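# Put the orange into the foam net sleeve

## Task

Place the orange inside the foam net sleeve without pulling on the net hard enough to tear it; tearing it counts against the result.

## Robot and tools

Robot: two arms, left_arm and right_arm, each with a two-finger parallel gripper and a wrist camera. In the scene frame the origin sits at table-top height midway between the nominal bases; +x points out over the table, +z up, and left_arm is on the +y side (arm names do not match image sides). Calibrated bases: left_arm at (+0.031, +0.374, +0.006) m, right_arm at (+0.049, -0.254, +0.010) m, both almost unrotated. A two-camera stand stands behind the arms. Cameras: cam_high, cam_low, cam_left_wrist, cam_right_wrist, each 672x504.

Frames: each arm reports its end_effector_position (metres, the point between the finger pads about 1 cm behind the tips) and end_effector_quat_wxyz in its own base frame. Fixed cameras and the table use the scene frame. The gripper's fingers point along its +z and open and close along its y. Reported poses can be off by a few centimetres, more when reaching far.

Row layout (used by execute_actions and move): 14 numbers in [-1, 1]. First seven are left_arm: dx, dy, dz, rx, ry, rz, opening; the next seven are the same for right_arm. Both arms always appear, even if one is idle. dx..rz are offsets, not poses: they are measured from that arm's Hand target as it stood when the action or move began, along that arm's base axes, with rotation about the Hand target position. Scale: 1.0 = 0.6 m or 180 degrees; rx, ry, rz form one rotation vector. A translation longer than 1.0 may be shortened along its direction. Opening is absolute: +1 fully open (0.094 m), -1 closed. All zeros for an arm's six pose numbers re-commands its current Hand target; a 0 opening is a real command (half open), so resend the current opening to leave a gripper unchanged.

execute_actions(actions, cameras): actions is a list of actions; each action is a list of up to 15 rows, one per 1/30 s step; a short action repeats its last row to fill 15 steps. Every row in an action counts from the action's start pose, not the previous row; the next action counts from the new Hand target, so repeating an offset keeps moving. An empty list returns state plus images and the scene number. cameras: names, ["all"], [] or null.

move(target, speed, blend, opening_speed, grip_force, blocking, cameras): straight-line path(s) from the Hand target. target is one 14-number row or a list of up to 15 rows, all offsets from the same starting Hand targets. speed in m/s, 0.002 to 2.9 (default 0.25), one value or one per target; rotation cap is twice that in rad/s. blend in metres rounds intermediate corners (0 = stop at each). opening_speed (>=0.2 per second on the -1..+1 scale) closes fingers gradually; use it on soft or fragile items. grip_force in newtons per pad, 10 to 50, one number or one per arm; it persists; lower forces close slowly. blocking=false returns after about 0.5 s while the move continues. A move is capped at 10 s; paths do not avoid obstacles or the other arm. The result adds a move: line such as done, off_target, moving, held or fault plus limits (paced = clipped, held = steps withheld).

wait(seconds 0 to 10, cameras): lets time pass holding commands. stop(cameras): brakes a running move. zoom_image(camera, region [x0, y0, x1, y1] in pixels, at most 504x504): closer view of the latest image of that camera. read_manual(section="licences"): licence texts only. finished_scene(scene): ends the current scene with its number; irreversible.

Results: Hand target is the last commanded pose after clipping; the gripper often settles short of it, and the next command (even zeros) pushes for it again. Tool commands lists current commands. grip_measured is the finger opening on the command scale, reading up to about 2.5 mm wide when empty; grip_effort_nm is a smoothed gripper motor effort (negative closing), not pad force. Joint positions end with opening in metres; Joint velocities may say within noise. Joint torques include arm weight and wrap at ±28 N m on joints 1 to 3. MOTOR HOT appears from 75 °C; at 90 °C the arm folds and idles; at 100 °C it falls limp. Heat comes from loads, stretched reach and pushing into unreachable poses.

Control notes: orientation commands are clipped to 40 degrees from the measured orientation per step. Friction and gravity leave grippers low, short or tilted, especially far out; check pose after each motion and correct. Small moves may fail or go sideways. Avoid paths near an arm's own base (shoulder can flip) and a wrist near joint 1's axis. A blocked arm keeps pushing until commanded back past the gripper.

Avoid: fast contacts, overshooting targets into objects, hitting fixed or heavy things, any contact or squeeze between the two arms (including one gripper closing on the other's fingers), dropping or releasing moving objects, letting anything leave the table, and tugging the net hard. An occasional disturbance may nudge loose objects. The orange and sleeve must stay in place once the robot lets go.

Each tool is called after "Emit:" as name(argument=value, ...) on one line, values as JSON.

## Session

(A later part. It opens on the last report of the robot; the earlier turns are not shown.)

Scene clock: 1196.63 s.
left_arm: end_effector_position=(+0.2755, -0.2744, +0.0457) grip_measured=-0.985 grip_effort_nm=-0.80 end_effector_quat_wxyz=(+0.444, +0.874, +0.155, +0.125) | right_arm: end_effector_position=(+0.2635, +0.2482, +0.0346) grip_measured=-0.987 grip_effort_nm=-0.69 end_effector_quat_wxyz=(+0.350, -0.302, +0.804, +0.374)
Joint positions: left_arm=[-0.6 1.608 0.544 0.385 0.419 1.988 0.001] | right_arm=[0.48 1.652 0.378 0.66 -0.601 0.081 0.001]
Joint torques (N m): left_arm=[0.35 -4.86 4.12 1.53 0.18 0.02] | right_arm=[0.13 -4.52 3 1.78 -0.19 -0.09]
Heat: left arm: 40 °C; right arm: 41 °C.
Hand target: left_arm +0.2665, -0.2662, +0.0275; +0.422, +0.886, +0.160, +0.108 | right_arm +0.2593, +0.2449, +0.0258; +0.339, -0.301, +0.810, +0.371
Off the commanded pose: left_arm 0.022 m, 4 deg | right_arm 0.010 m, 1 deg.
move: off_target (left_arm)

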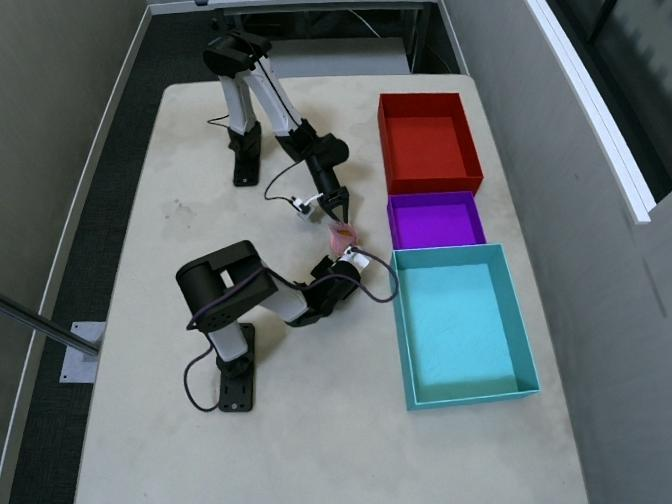

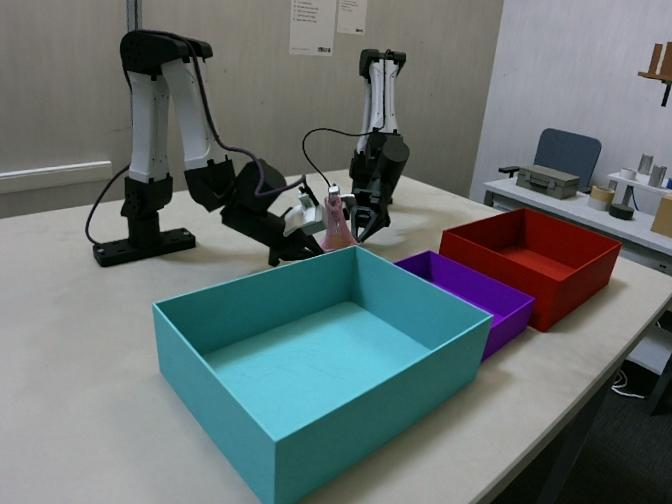

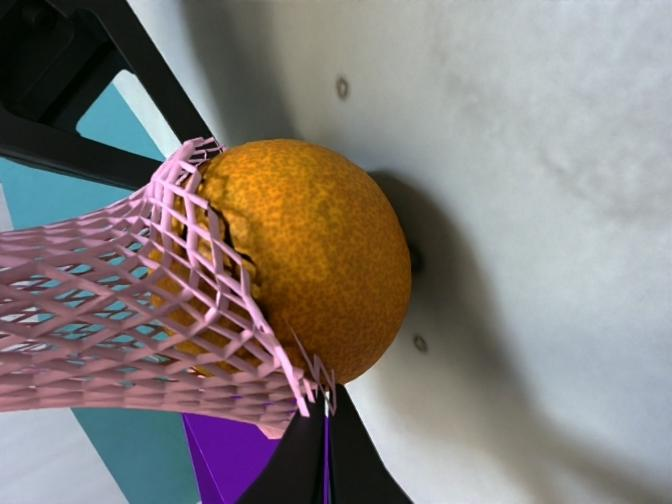

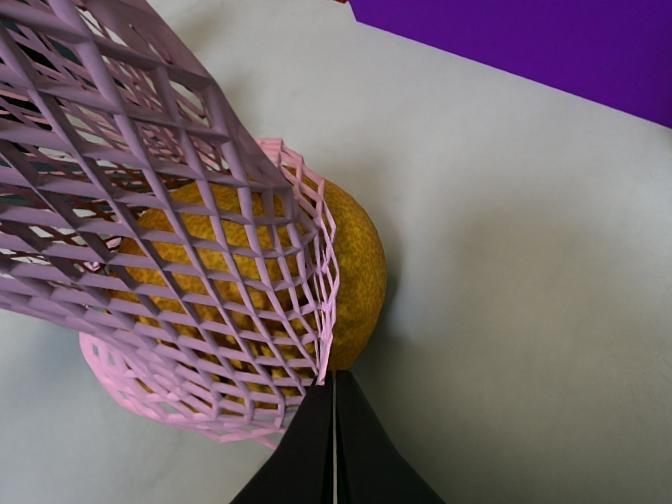

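Emit:
move(target=[[0,0,-0.015,0,0,0,-1,0,0.005,-0.01,0,0,0,-1]], speed=0.04, cameras=["all"])

Emit:
zoom_image(camera="cam_low", region=[270, 150, 410, 270])

Emit:
zoom_image(camera="cam_high", region=[290, 170, 390, 270])

Emit:
zoom_image(camera="cam_right_wrist", region=[60, 120, 440, 450])

Emit:
zoom_image(camera="cam_left_wrist", region=[100, 110, 480, 440])

Scene clock: 1239.77 s.
left_arm: end_effector_position=(+0.2787, -0.2739, +0.0425) grip_measured=-0.985 grip_effort_nm=-0.79 end_effector_quat_wxyz=(+0.450, +0.870, +0.154, +0.133) | right_arm: end_effector_position=(+0.2661, +0.2496, +0.0309) grip_measured=-0.987 grip_effort_nm=-0.69 end_effector_quat_wxyz=(+0.354, -0.303, +0.801, +0.375)
Joint positions: left_arm=[-0.595 1.632 0.53 0.442 0.419 1.988 0.001] | right_arm=[0.48 1.69 0.378 0.708 -0.601 0.081 0.001]
Joint torques (N m): left_arm=[-0.2 -3.99 3.95 1.47 0.18 0.05] | right_arm=[1.1 -4.53 2.7 1.75 -0.1 -0.01]
Heat: left arm: 39 °C; right arm: 41 °C.
Hand target: left_arm +0.2665, -0.2663, +0.0185; +0.422, +0.886, +0.160, +0.108 | right_arm +0.2593, +0.2479, +0.0199; +0.340, -0.301, +0.810, +0.371
Off the commanded pose: left_arm 0.028 m, 5 deg | right_arm 0.013 m, 2 deg.
move: off_target (left_arm, right_arm)

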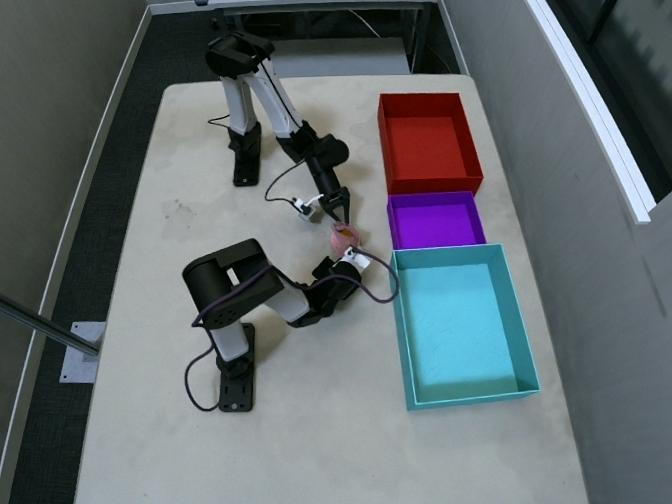

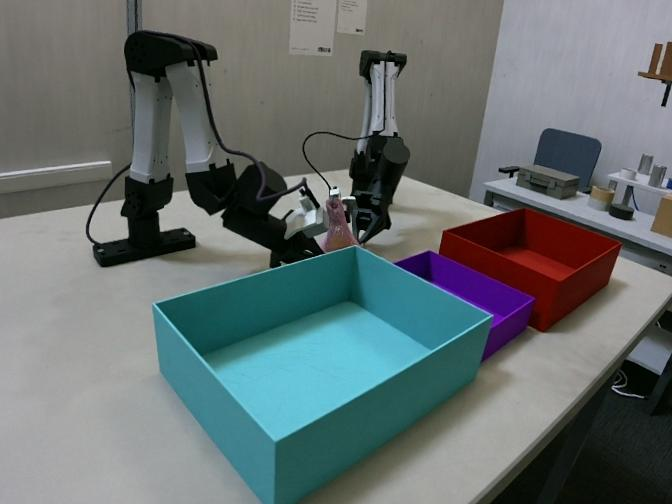

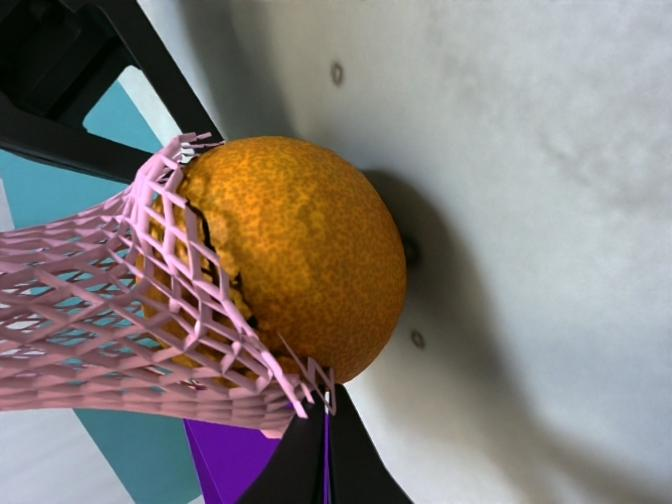

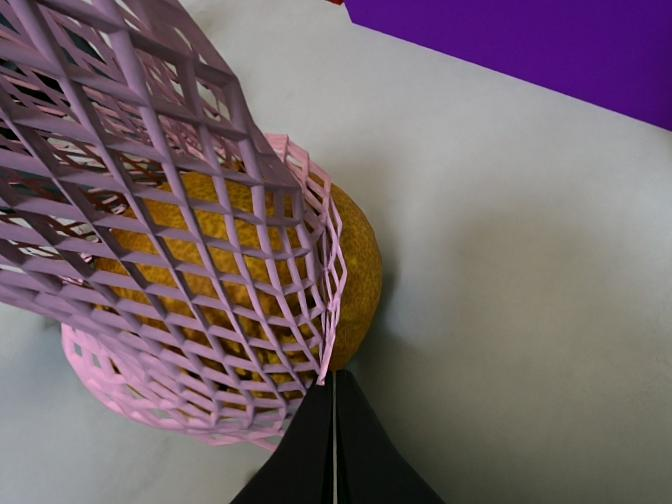

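Scaled by 3.600 from the camera's 672x504 image, which has a finer 960x720 frame.

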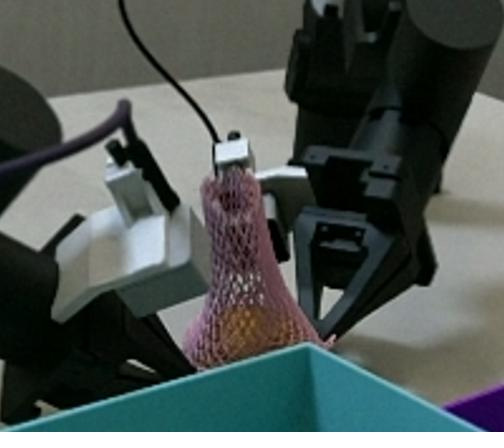

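Scaled by 5.040 from the camera's 672x504 image, which has a finer 960x720 frame.

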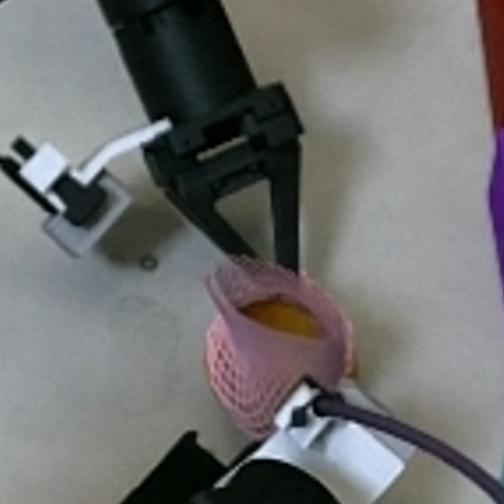

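Scaled by 1.326 from the camera's 672x504 image, which has a finer 960x720 frame.

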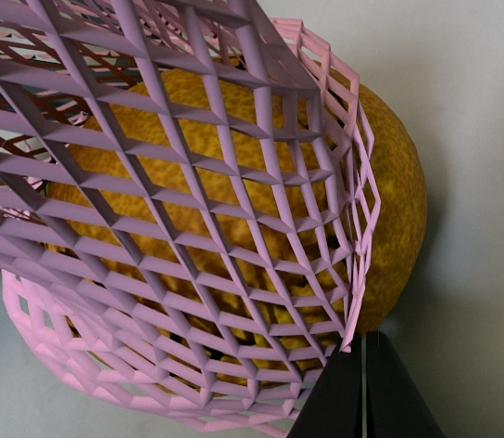

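Scaled by 1.326 from the camera's 672x504 image, which has a finer 960x720 frame.

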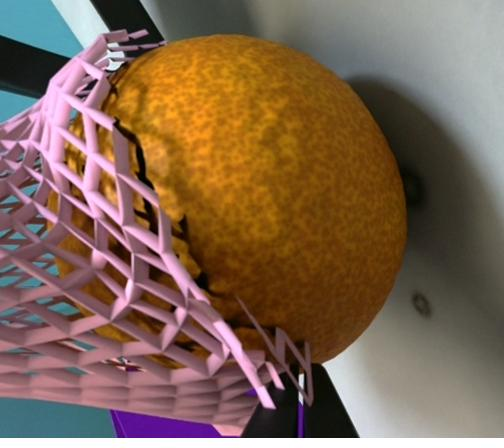

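Emit:
move(target=[[0,-0.00667,-0.005,0,0,0,-1,0,0.01083,-0.005,0,0,0,-1]], speed=0.04, cameras=["all"])

Emit:
zoom_image(camera="cam_low", region=[270, 150, 410, 270])

Emit:
zoom_image(camera="cam_high", region=[290, 170, 390, 270])

Emit:
zoom_image(camera="cam_right_wrist", region=[60, 120, 440, 450])

Emit:
zoom_image(camera="cam_left_wrist", region=[100, 110, 480, 440])

Scene clock: 1279.63 s.
left_arm: end_effector_position=(+0.2812, -0.2753, +0.0423) grip_measured=-0.985 grip_effort_nm=-0.79 end_effector_quat_wxyz=(+0.453, +0.867, +0.153, +0.137) | right_arm: end_effector_position=(+0.2689, +0.2499, +0.0247) grip_measured=-0.987 grip_effort_nm=-0.68 end_effector_quat_wxyz=(+0.356, -0.296, +0.807, +0.366)
Joint positions: left_arm=[-0.595 1.646 0.53 0.469 0.418 1.988 0.001] | right_arm=[0.49 1.718 0.378 0.737 -0.569 0.093 0.001]
Joint torques (N m): left_arm=[-1.39 -3.78 4.12 1.37 0.11 -0.02] | right_arm=[2.33 -4.62 3.12 1.79 -0.21 0.05]
Heat: left arm: 39 °C; right arm: 42 °C.
Hand target: left_arm +0.2664, -0.2703, +0.0155; +0.422, +0.886, +0.160, +0.108 | right_arm +0.2593, +0.2545, +0.0169; +0.340, -0.301, +0.810, +0.371
Off the commanded pose: left_arm 0.031 m, 5 deg | right_arm 0.013 m, 2 deg.
move: off_target (left_arm, right_arm)

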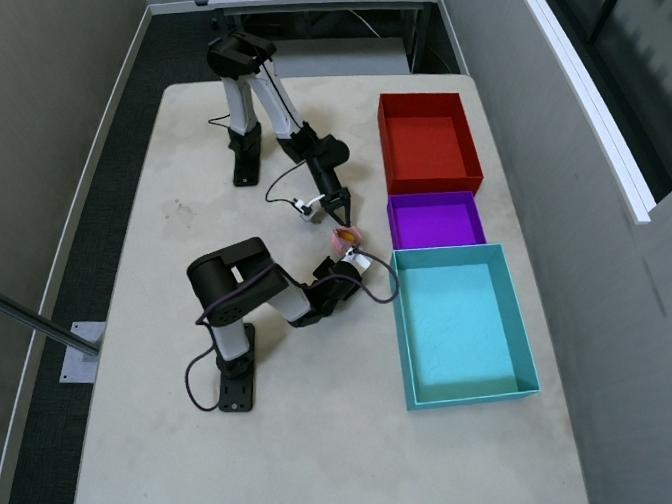

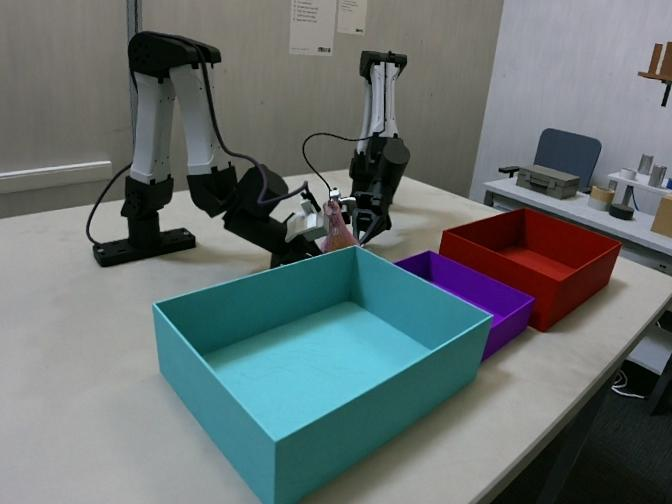

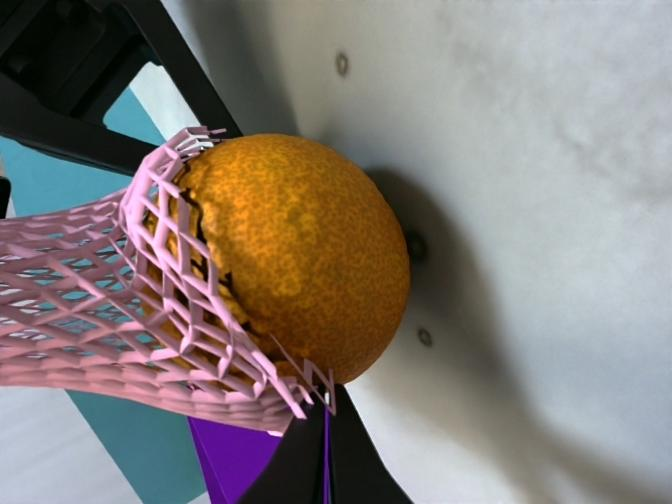

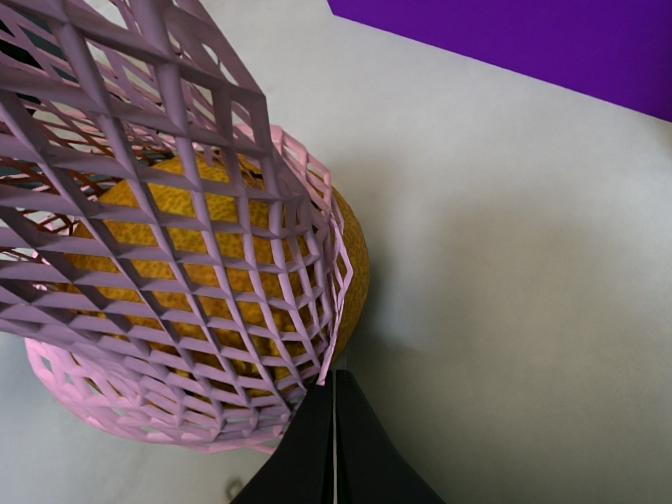

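Scaled by 3.600 from the camera's 672x504 image, which has a finer 960x720 frame.

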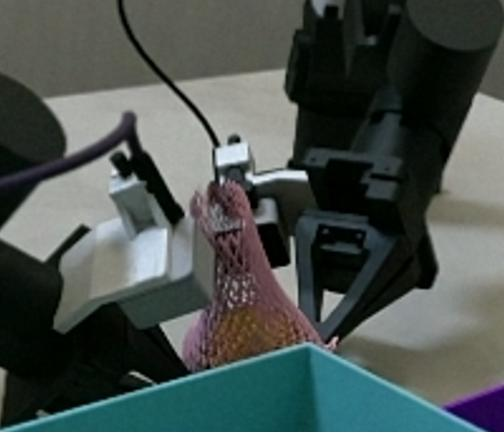

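Scaled by 5.040 from the camera's 672x504 image, which has a finer 960x720 frame.

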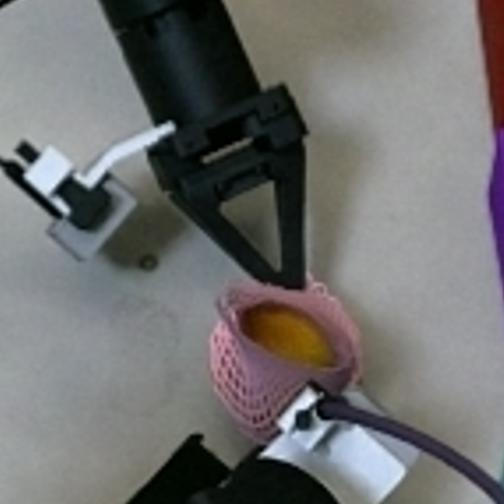

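Scaled by 1.326 from the camera's 672x504 image, which has a finer 960x720 frame.

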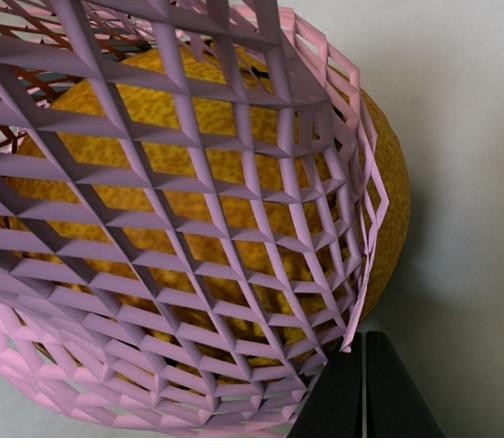

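Scaled by 1.326 from the camera's 672x504 image, which has a finer 960x720 frame.

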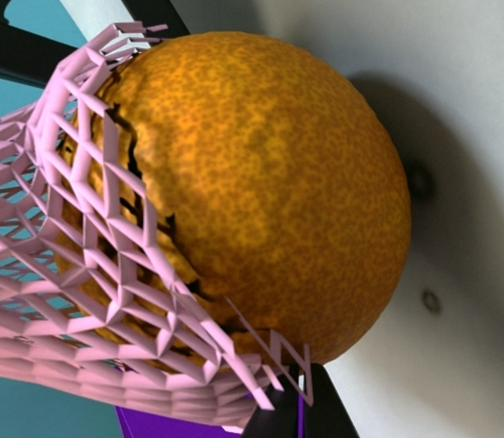

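Emit:
move(target=[[0,-0.00667,-0.00333,0,0,0,-1,0,0.00833,0.00167,0,0,0,-1]], speed=0.04, cameras=["all"])

Emit:
zoom_image(camera="cam_low", region=[270, 150, 410, 270])

Emit:
zoom_image(camera="cam_right_wrist", region=[20, 100, 400, 430])

Emit:
zoom_image(camera="cam_left_wrist", region=[80, 110, 460, 440])

Scene clock: 1318.33 s.
left_arm: end_effector_position=(+0.2848, -0.2743, +0.0398) grip_measured=-0.985 grip_effort_nm=-0.79 end_effector_quat_wxyz=(+0.450, +0.867, +0.157, +0.145) | right_arm: end_effector_position=(+0.2693, +0.2513, +0.0238) grip_measured=-0.987 grip_effort_nm=-0.68 end_effector_quat_wxyz=(+0.357, -0.291, +0.811, +0.361)
Joint positions: left_arm=[-0.595 1.66 0.53 0.486 0.4 1.988 0.001] | right_arm=[0.504 1.718 0.378 0.739 -0.544 0.106 0.001]
Joint torques (N m): left_arm=[-2.56 -3.62 4.44 1.36 0.2 -0.11] | right_arm=[2.7 -4.38 3.81 1.77 -0.3 0.04]
Heat: left arm: 39 °C; right arm: 40 °C.
Hand target: left_arm +0.2664, -0.2743, +0.0136; +0.422, +0.886, +0.160, +0.108 | right_arm +0.2593, +0.2594, +0.0179; +0.340, -0.301, +0.810, +0.371
Off the commanded pose: left_arm 0.032 m, 6 deg | right_arm 0.014 m, 3 deg.
move: off_target (left_arm, right_arm)

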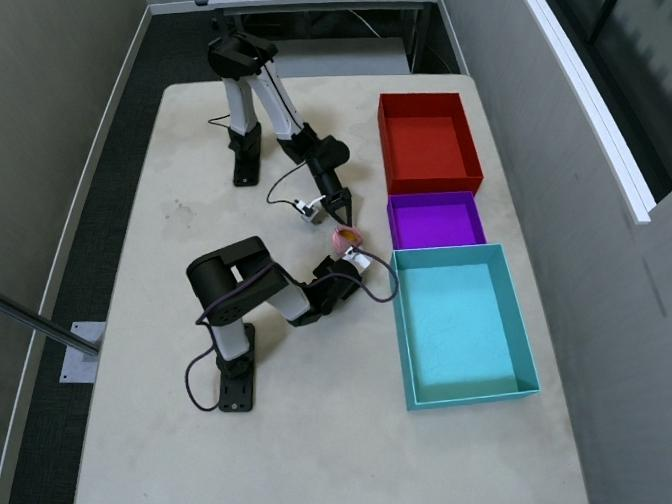

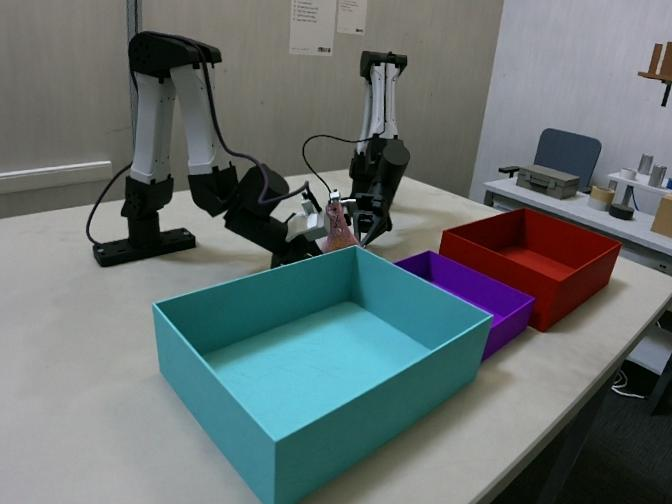

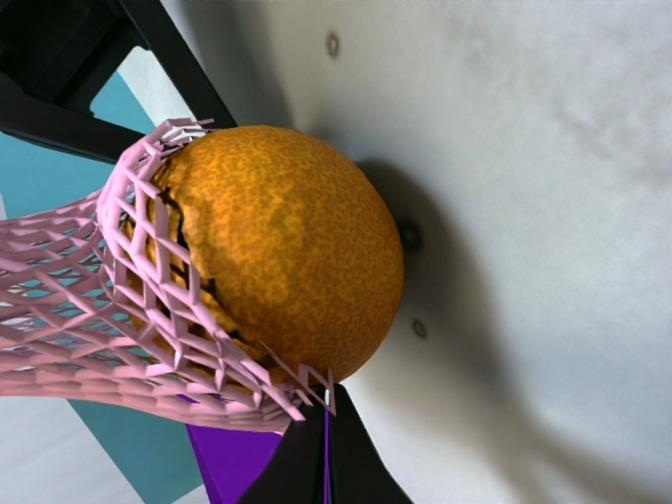

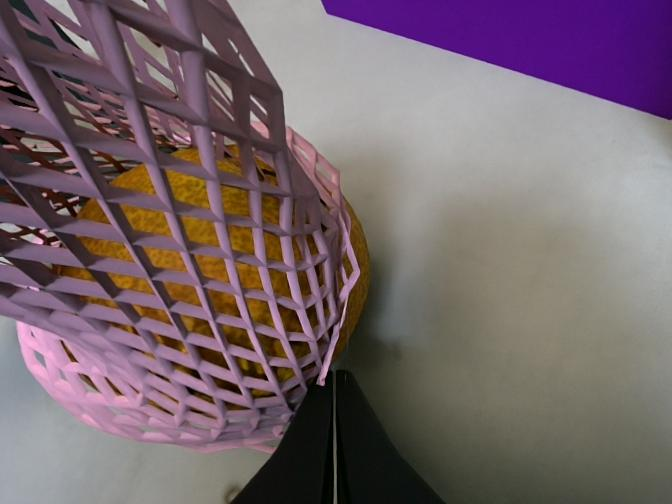

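Scaled by 3.600 from the camera's 672x504 image, which has a finer 960x720 frame.

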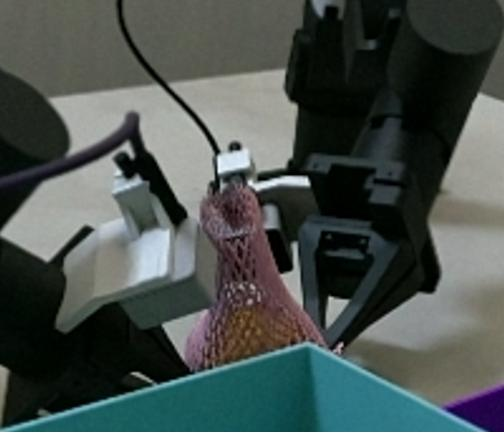

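Scaled by 1.326 from the camera's 672x504 image, which has a finer 960x720 frame.

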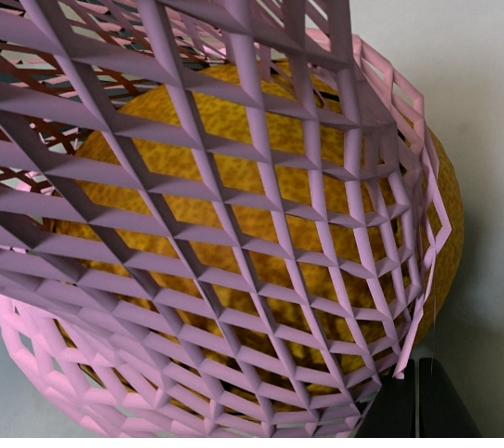

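Scaled by 1.326 from the camera's 672x504 image, which has a finer 960x720 frame.

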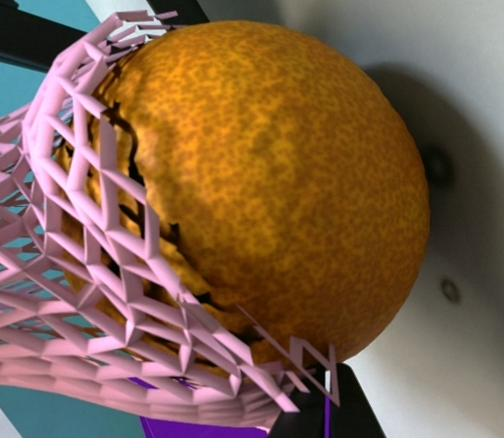

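Emit:
move(target=[[-0.01667,0.00467,0.01667,0,0,0,-1,-0.01667,-0.0065,0.00667,0,0,0,-1],[-0.02,0.00467,0,0,0,0,-1,-0.02,-0.0065,-0.00333,0,0,0,-1]], speed=[0.05,0.04], blend=[0,0], cameras=["all"])

Emit:
zoom_image(camera="cam_low", region=[270, 150, 410, 270])

Emit:
zoom_image(camera="cam_right_wrist", region=[20, 100, 400, 430])

Emit:
zoom_image(camera="cam_left_wrist", region=[80, 110, 460, 440])

Scene clock: 1354.60 s.
left_arm: end_effector_position=(+0.2727, -0.2746, +0.0397) grip_measured=-0.985 grip_effort_nm=-0.78 end_effector_quat_wxyz=(+0.450, +0.868, +0.150, +0.146) | right_arm: end_effector_position=(+0.2563, +0.2501, +0.0201) grip_measured=-0.987 grip_effort_nm=-0.68 end_effector_quat_wxyz=(+0.351, -0.293, +0.812, +0.362)
Joint positions: left_arm=[-0.619 1.628 0.492 0.496 0.385 1.986 0.001] | right_arm=[0.523 1.701 0.336 0.758 -0.535 0.114 0.001]
Joint torques (N m): left_arm=[-2.07 -3.62 3.82 1.42 0.18 -0.2] | right_arm=[2.19 -4.45 3.04 1.93 -0.29 0.05]
Heat: left arm: 39 °C; right arm: 39 °C.
Hand target: left_arm +0.2544, -0.2715, +0.0135; +0.422, +0.886, +0.160, +0.108 | right_arm +0.2473, +0.2556, +0.0159; +0.340, -0.301, +0.810, +0.371
Off the commanded pose: left_arm 0.032 m, 6 deg | right_arm 0.011 m, 2 deg.
move: off_target (left_arm, right_arm)

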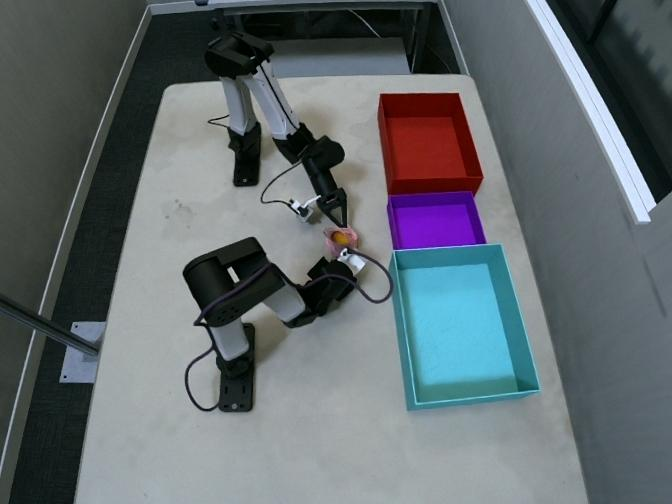

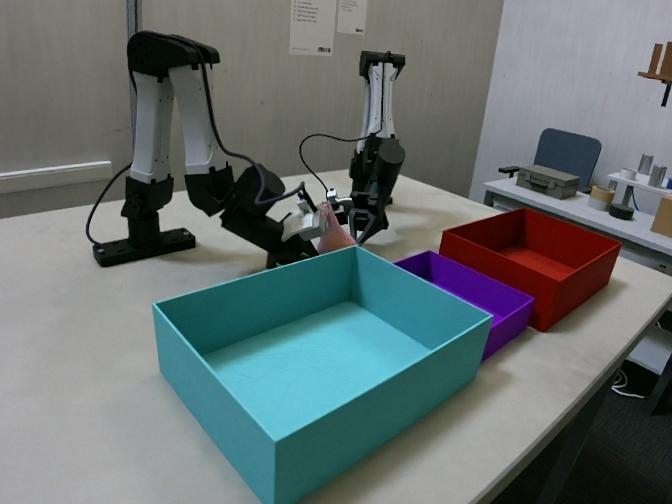

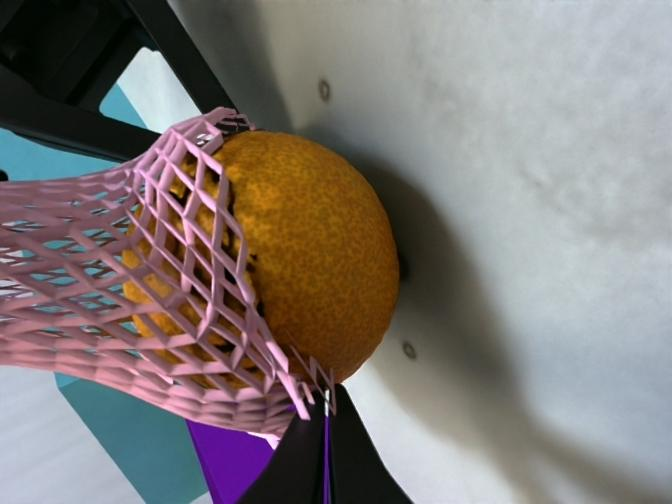

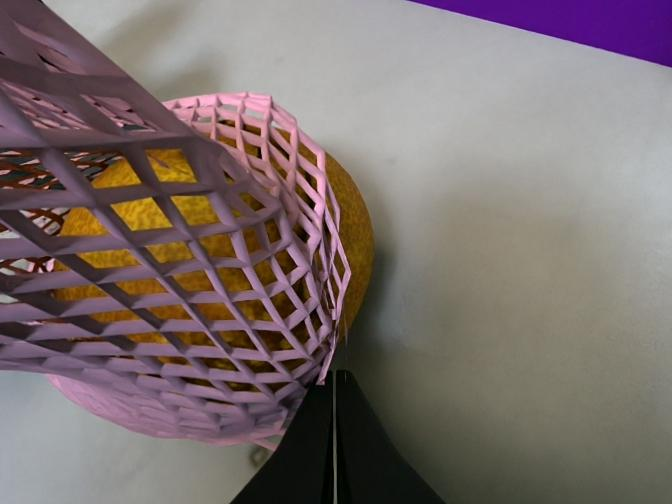

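Scaled by 3.600 from the camera's 672x504 image, which has a finer 960x720 frame.

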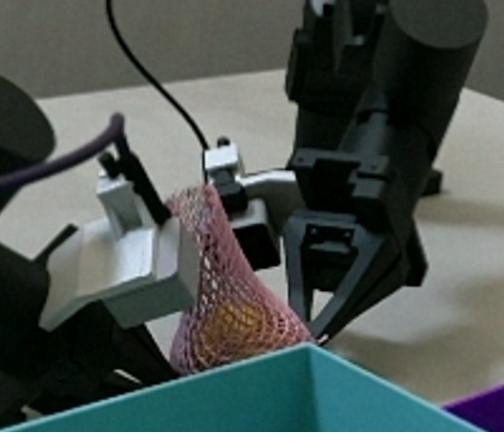

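Scaled by 1.326 from the camera's 672x504 image, which has a finer 960x720 frame.

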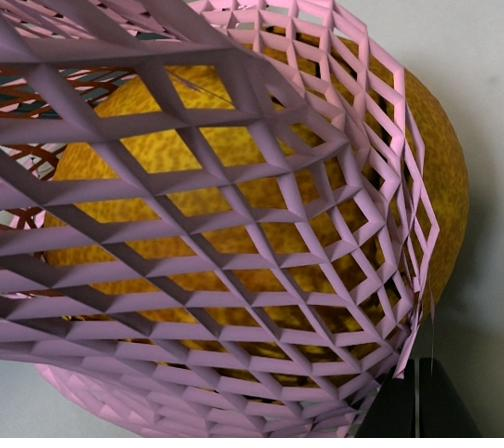

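Scaled by 1.326 from the camera's 672x504 image, which has a finer 960x720 frame.

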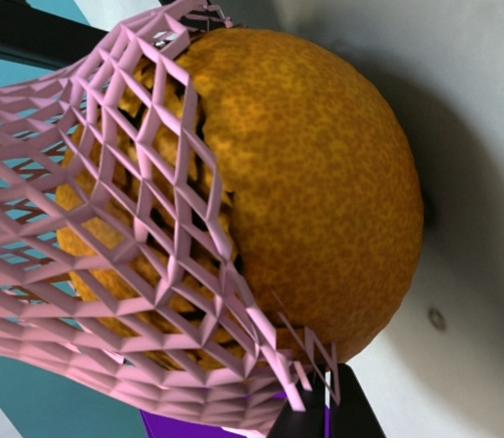

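Emit:
move(target=[[-0.005,-0.00833,-0.00333,0,0,0,-1,-0.005,0.005,0,0,0,0,-1]], speed=0.05, cameras=["all"])

Emit:
zoom_image(camera="cam_low", region=[270, 150, 410, 270])

Emit:
zoom_image(camera="cam_right_wrist", region=[20, 100, 400, 430])

Emit:
zoom_image(camera="cam_left_wrist", region=[80, 110, 460, 440])

Scene clock: 1389.17 s.
left_arm: end_effector_position=(+0.2745, -0.2787, +0.0422) grip_measured=-0.985 grip_effort_nm=-0.79 end_effector_quat_wxyz=(+0.453, +0.865, +0.152, +0.155) | right_arm: end_effector_position=(+0.2551, +0.2490, +0.0168) grip_measured=-0.987 grip_effort_nm=-0.68 end_effector_quat_wxyz=(+0.350, -0.287, +0.818, +0.355)
Joint positions: left_arm=[-0.637 1.633 0.492 0.525 0.357 1.969 0.001] | right_arm=[0.534 1.701 0.328 0.761 -0.506 0.127 0.001]
Joint torques (N m): left_arm=[-2.48 -3.43 3.6 1.37 0.25 -0.21] | right_arm=[2.76 -4.56 3.25 1.99 -0.42 0.04]
Heat: left arm: 39 °C; right arm: 41 °C.
Hand target: left_arm +0.2515, -0.2765, +0.0116; +0.422, +0.886, +0.160, +0.108 | right_arm +0.2443, +0.2585, +0.0158; +0.339, -0.301, +0.810, +0.371
Off the commanded pose: left_arm 0.038 m, 7 deg | right_arm 0.014 m, 3 deg.
move: off_target (left_arm, right_arm)

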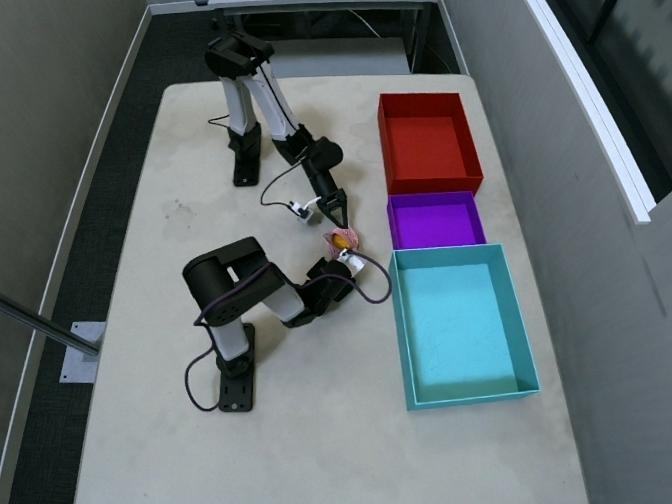

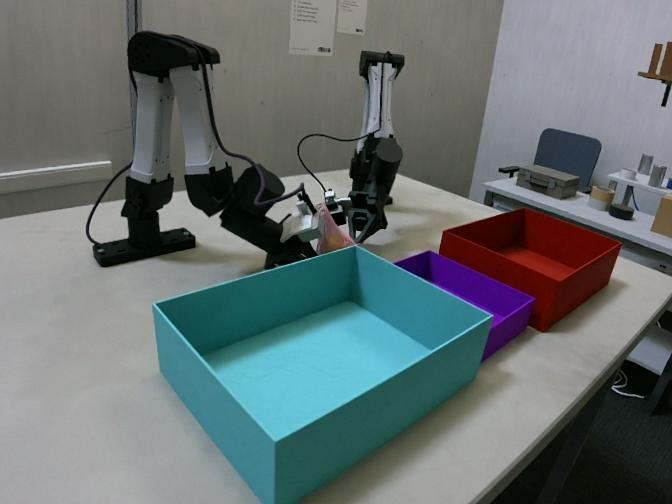

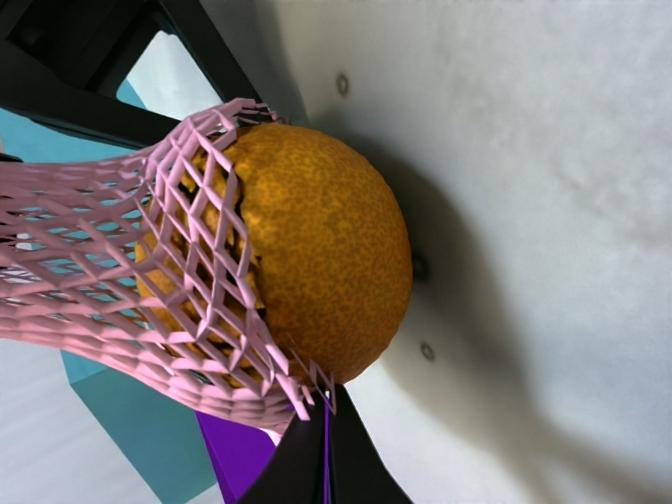

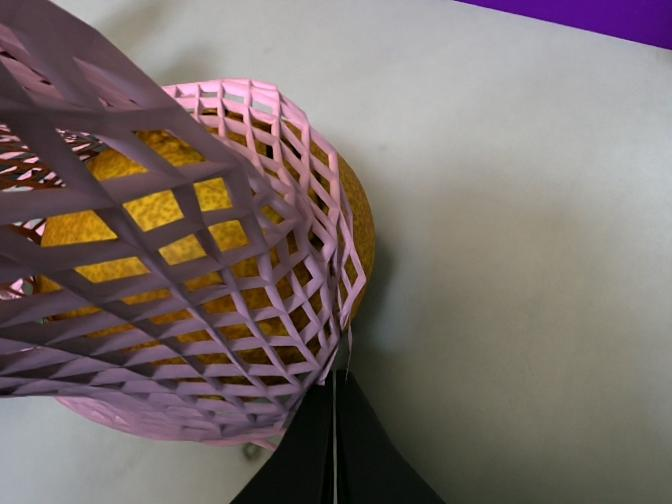

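Scaled by 3.600 from the camera's 672x504 image, which has a finer 960x720 frame.

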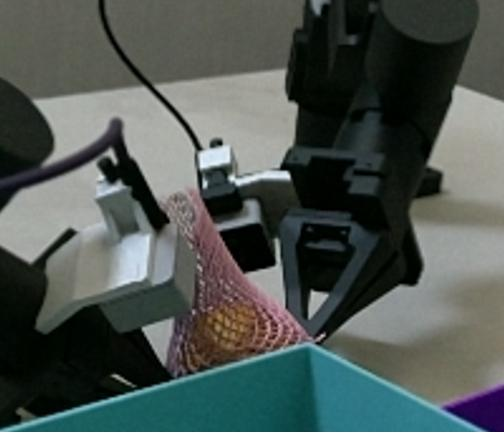

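Scaled by 1.326 from the camera's 672x504 image, which has a finer 960x720 frame.

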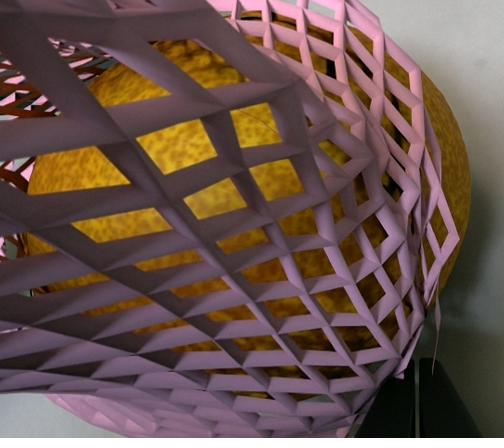

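Scaled by 1.326 from the camera's 672x504 image, which has a finer 960x720 frame.

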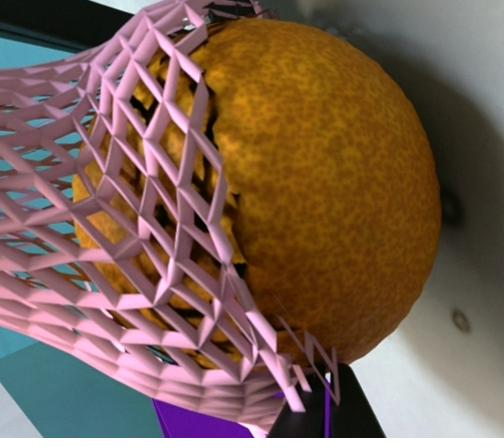

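Emit:
move(target=[[0,0.002,-0.01,0,0,0,-1,0,0,0.01,0,0,0,-1]], speed=0.04, cameras=["all"])

Emit:
zoom_image(camera="cam_low", region=[270, 150, 410, 270])

Emit:
zoom_image(camera="cam_right_wrist", region=[20, 100, 400, 430])

Emit:
zoom_image(camera="cam_left_wrist", region=[80, 110, 460, 440])

Scene clock: 1424.93 s.
left_arm: end_effector_position=(+0.2767, -0.2792, +0.0414) grip_measured=-0.985 grip_effort_nm=-0.78 end_effector_quat_wxyz=(+0.459, +0.860, +0.151, +0.164) | right_arm: end_effector_position=(+0.2541, +0.2488, +0.0166) grip_measured=-0.987 grip_effort_nm=-0.68 end_effector_quat_wxyz=(+0.348, -0.287, +0.819, +0.355)
Joint positions: left_arm=[-0.637 1.651 0.48 0.577 0.352 1.969 0.001] | right_arm=[0.536 1.696 0.328 0.75 -0.506 0.128 0.001]
Joint torques (N m): left_arm=[-2.15 -3.23 3.45 1.14 0.33 -0.2] | right_arm=[2.67 -7.43 3.69 1.72 -0.42 0.04]
Heat: left arm: 38 °C; right arm: 41 °C.
Hand target: left_arm +0.2515, -0.2753, +0.0055; +0.422, +0.886, +0.160, +0.108 | right_arm +0.2443, +0.2586, +0.0219; +0.340, -0.301, +0.810, +0.371
Off the commanded pose: left_arm 0.044 m, 8 deg | right_arm 0.015 m, 3 deg.
move: off_target (left_arm, right_arm)

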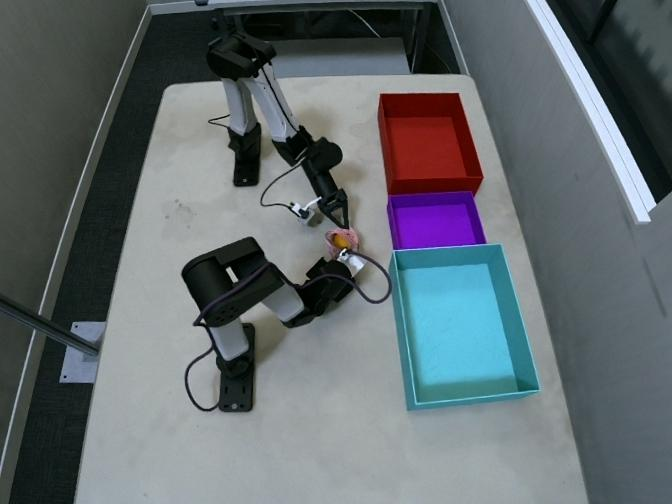

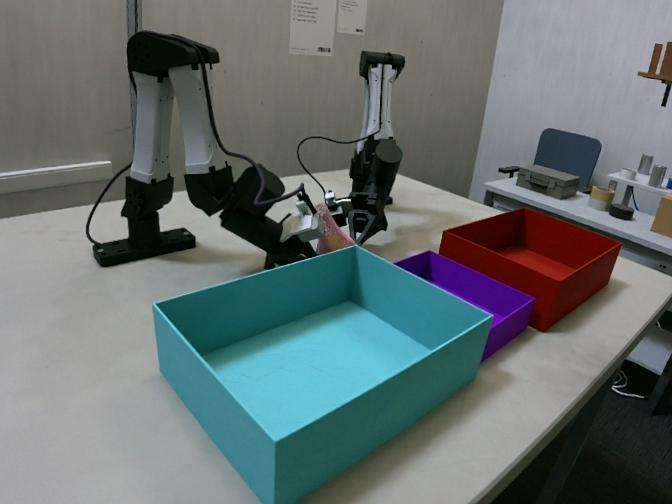

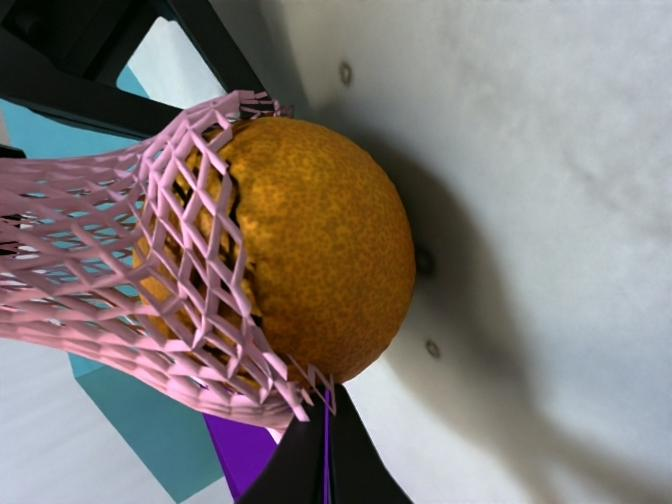

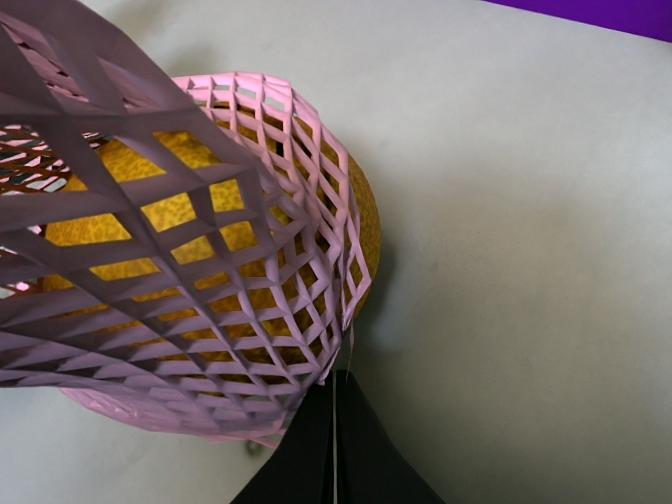

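Scaled by 3.600 from the camera's 672x504 image, which has a finer 960x720 frame.

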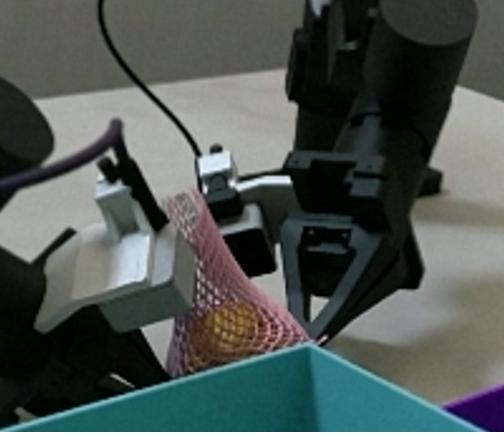

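Scaled by 1.326 from the camera's 672x504 image, which has a finer 960x720 frame.

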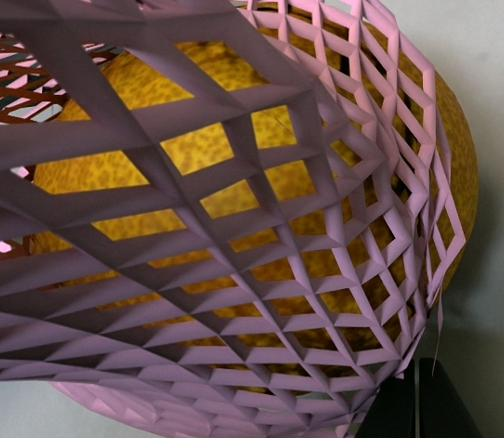

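Scaled by 1.326 from the camera's 672x504 image, which has a finer 960x720 frame.

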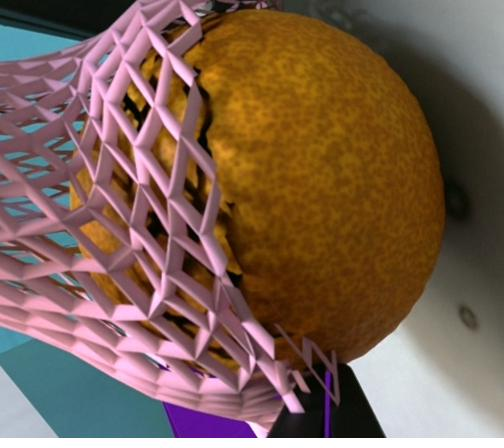

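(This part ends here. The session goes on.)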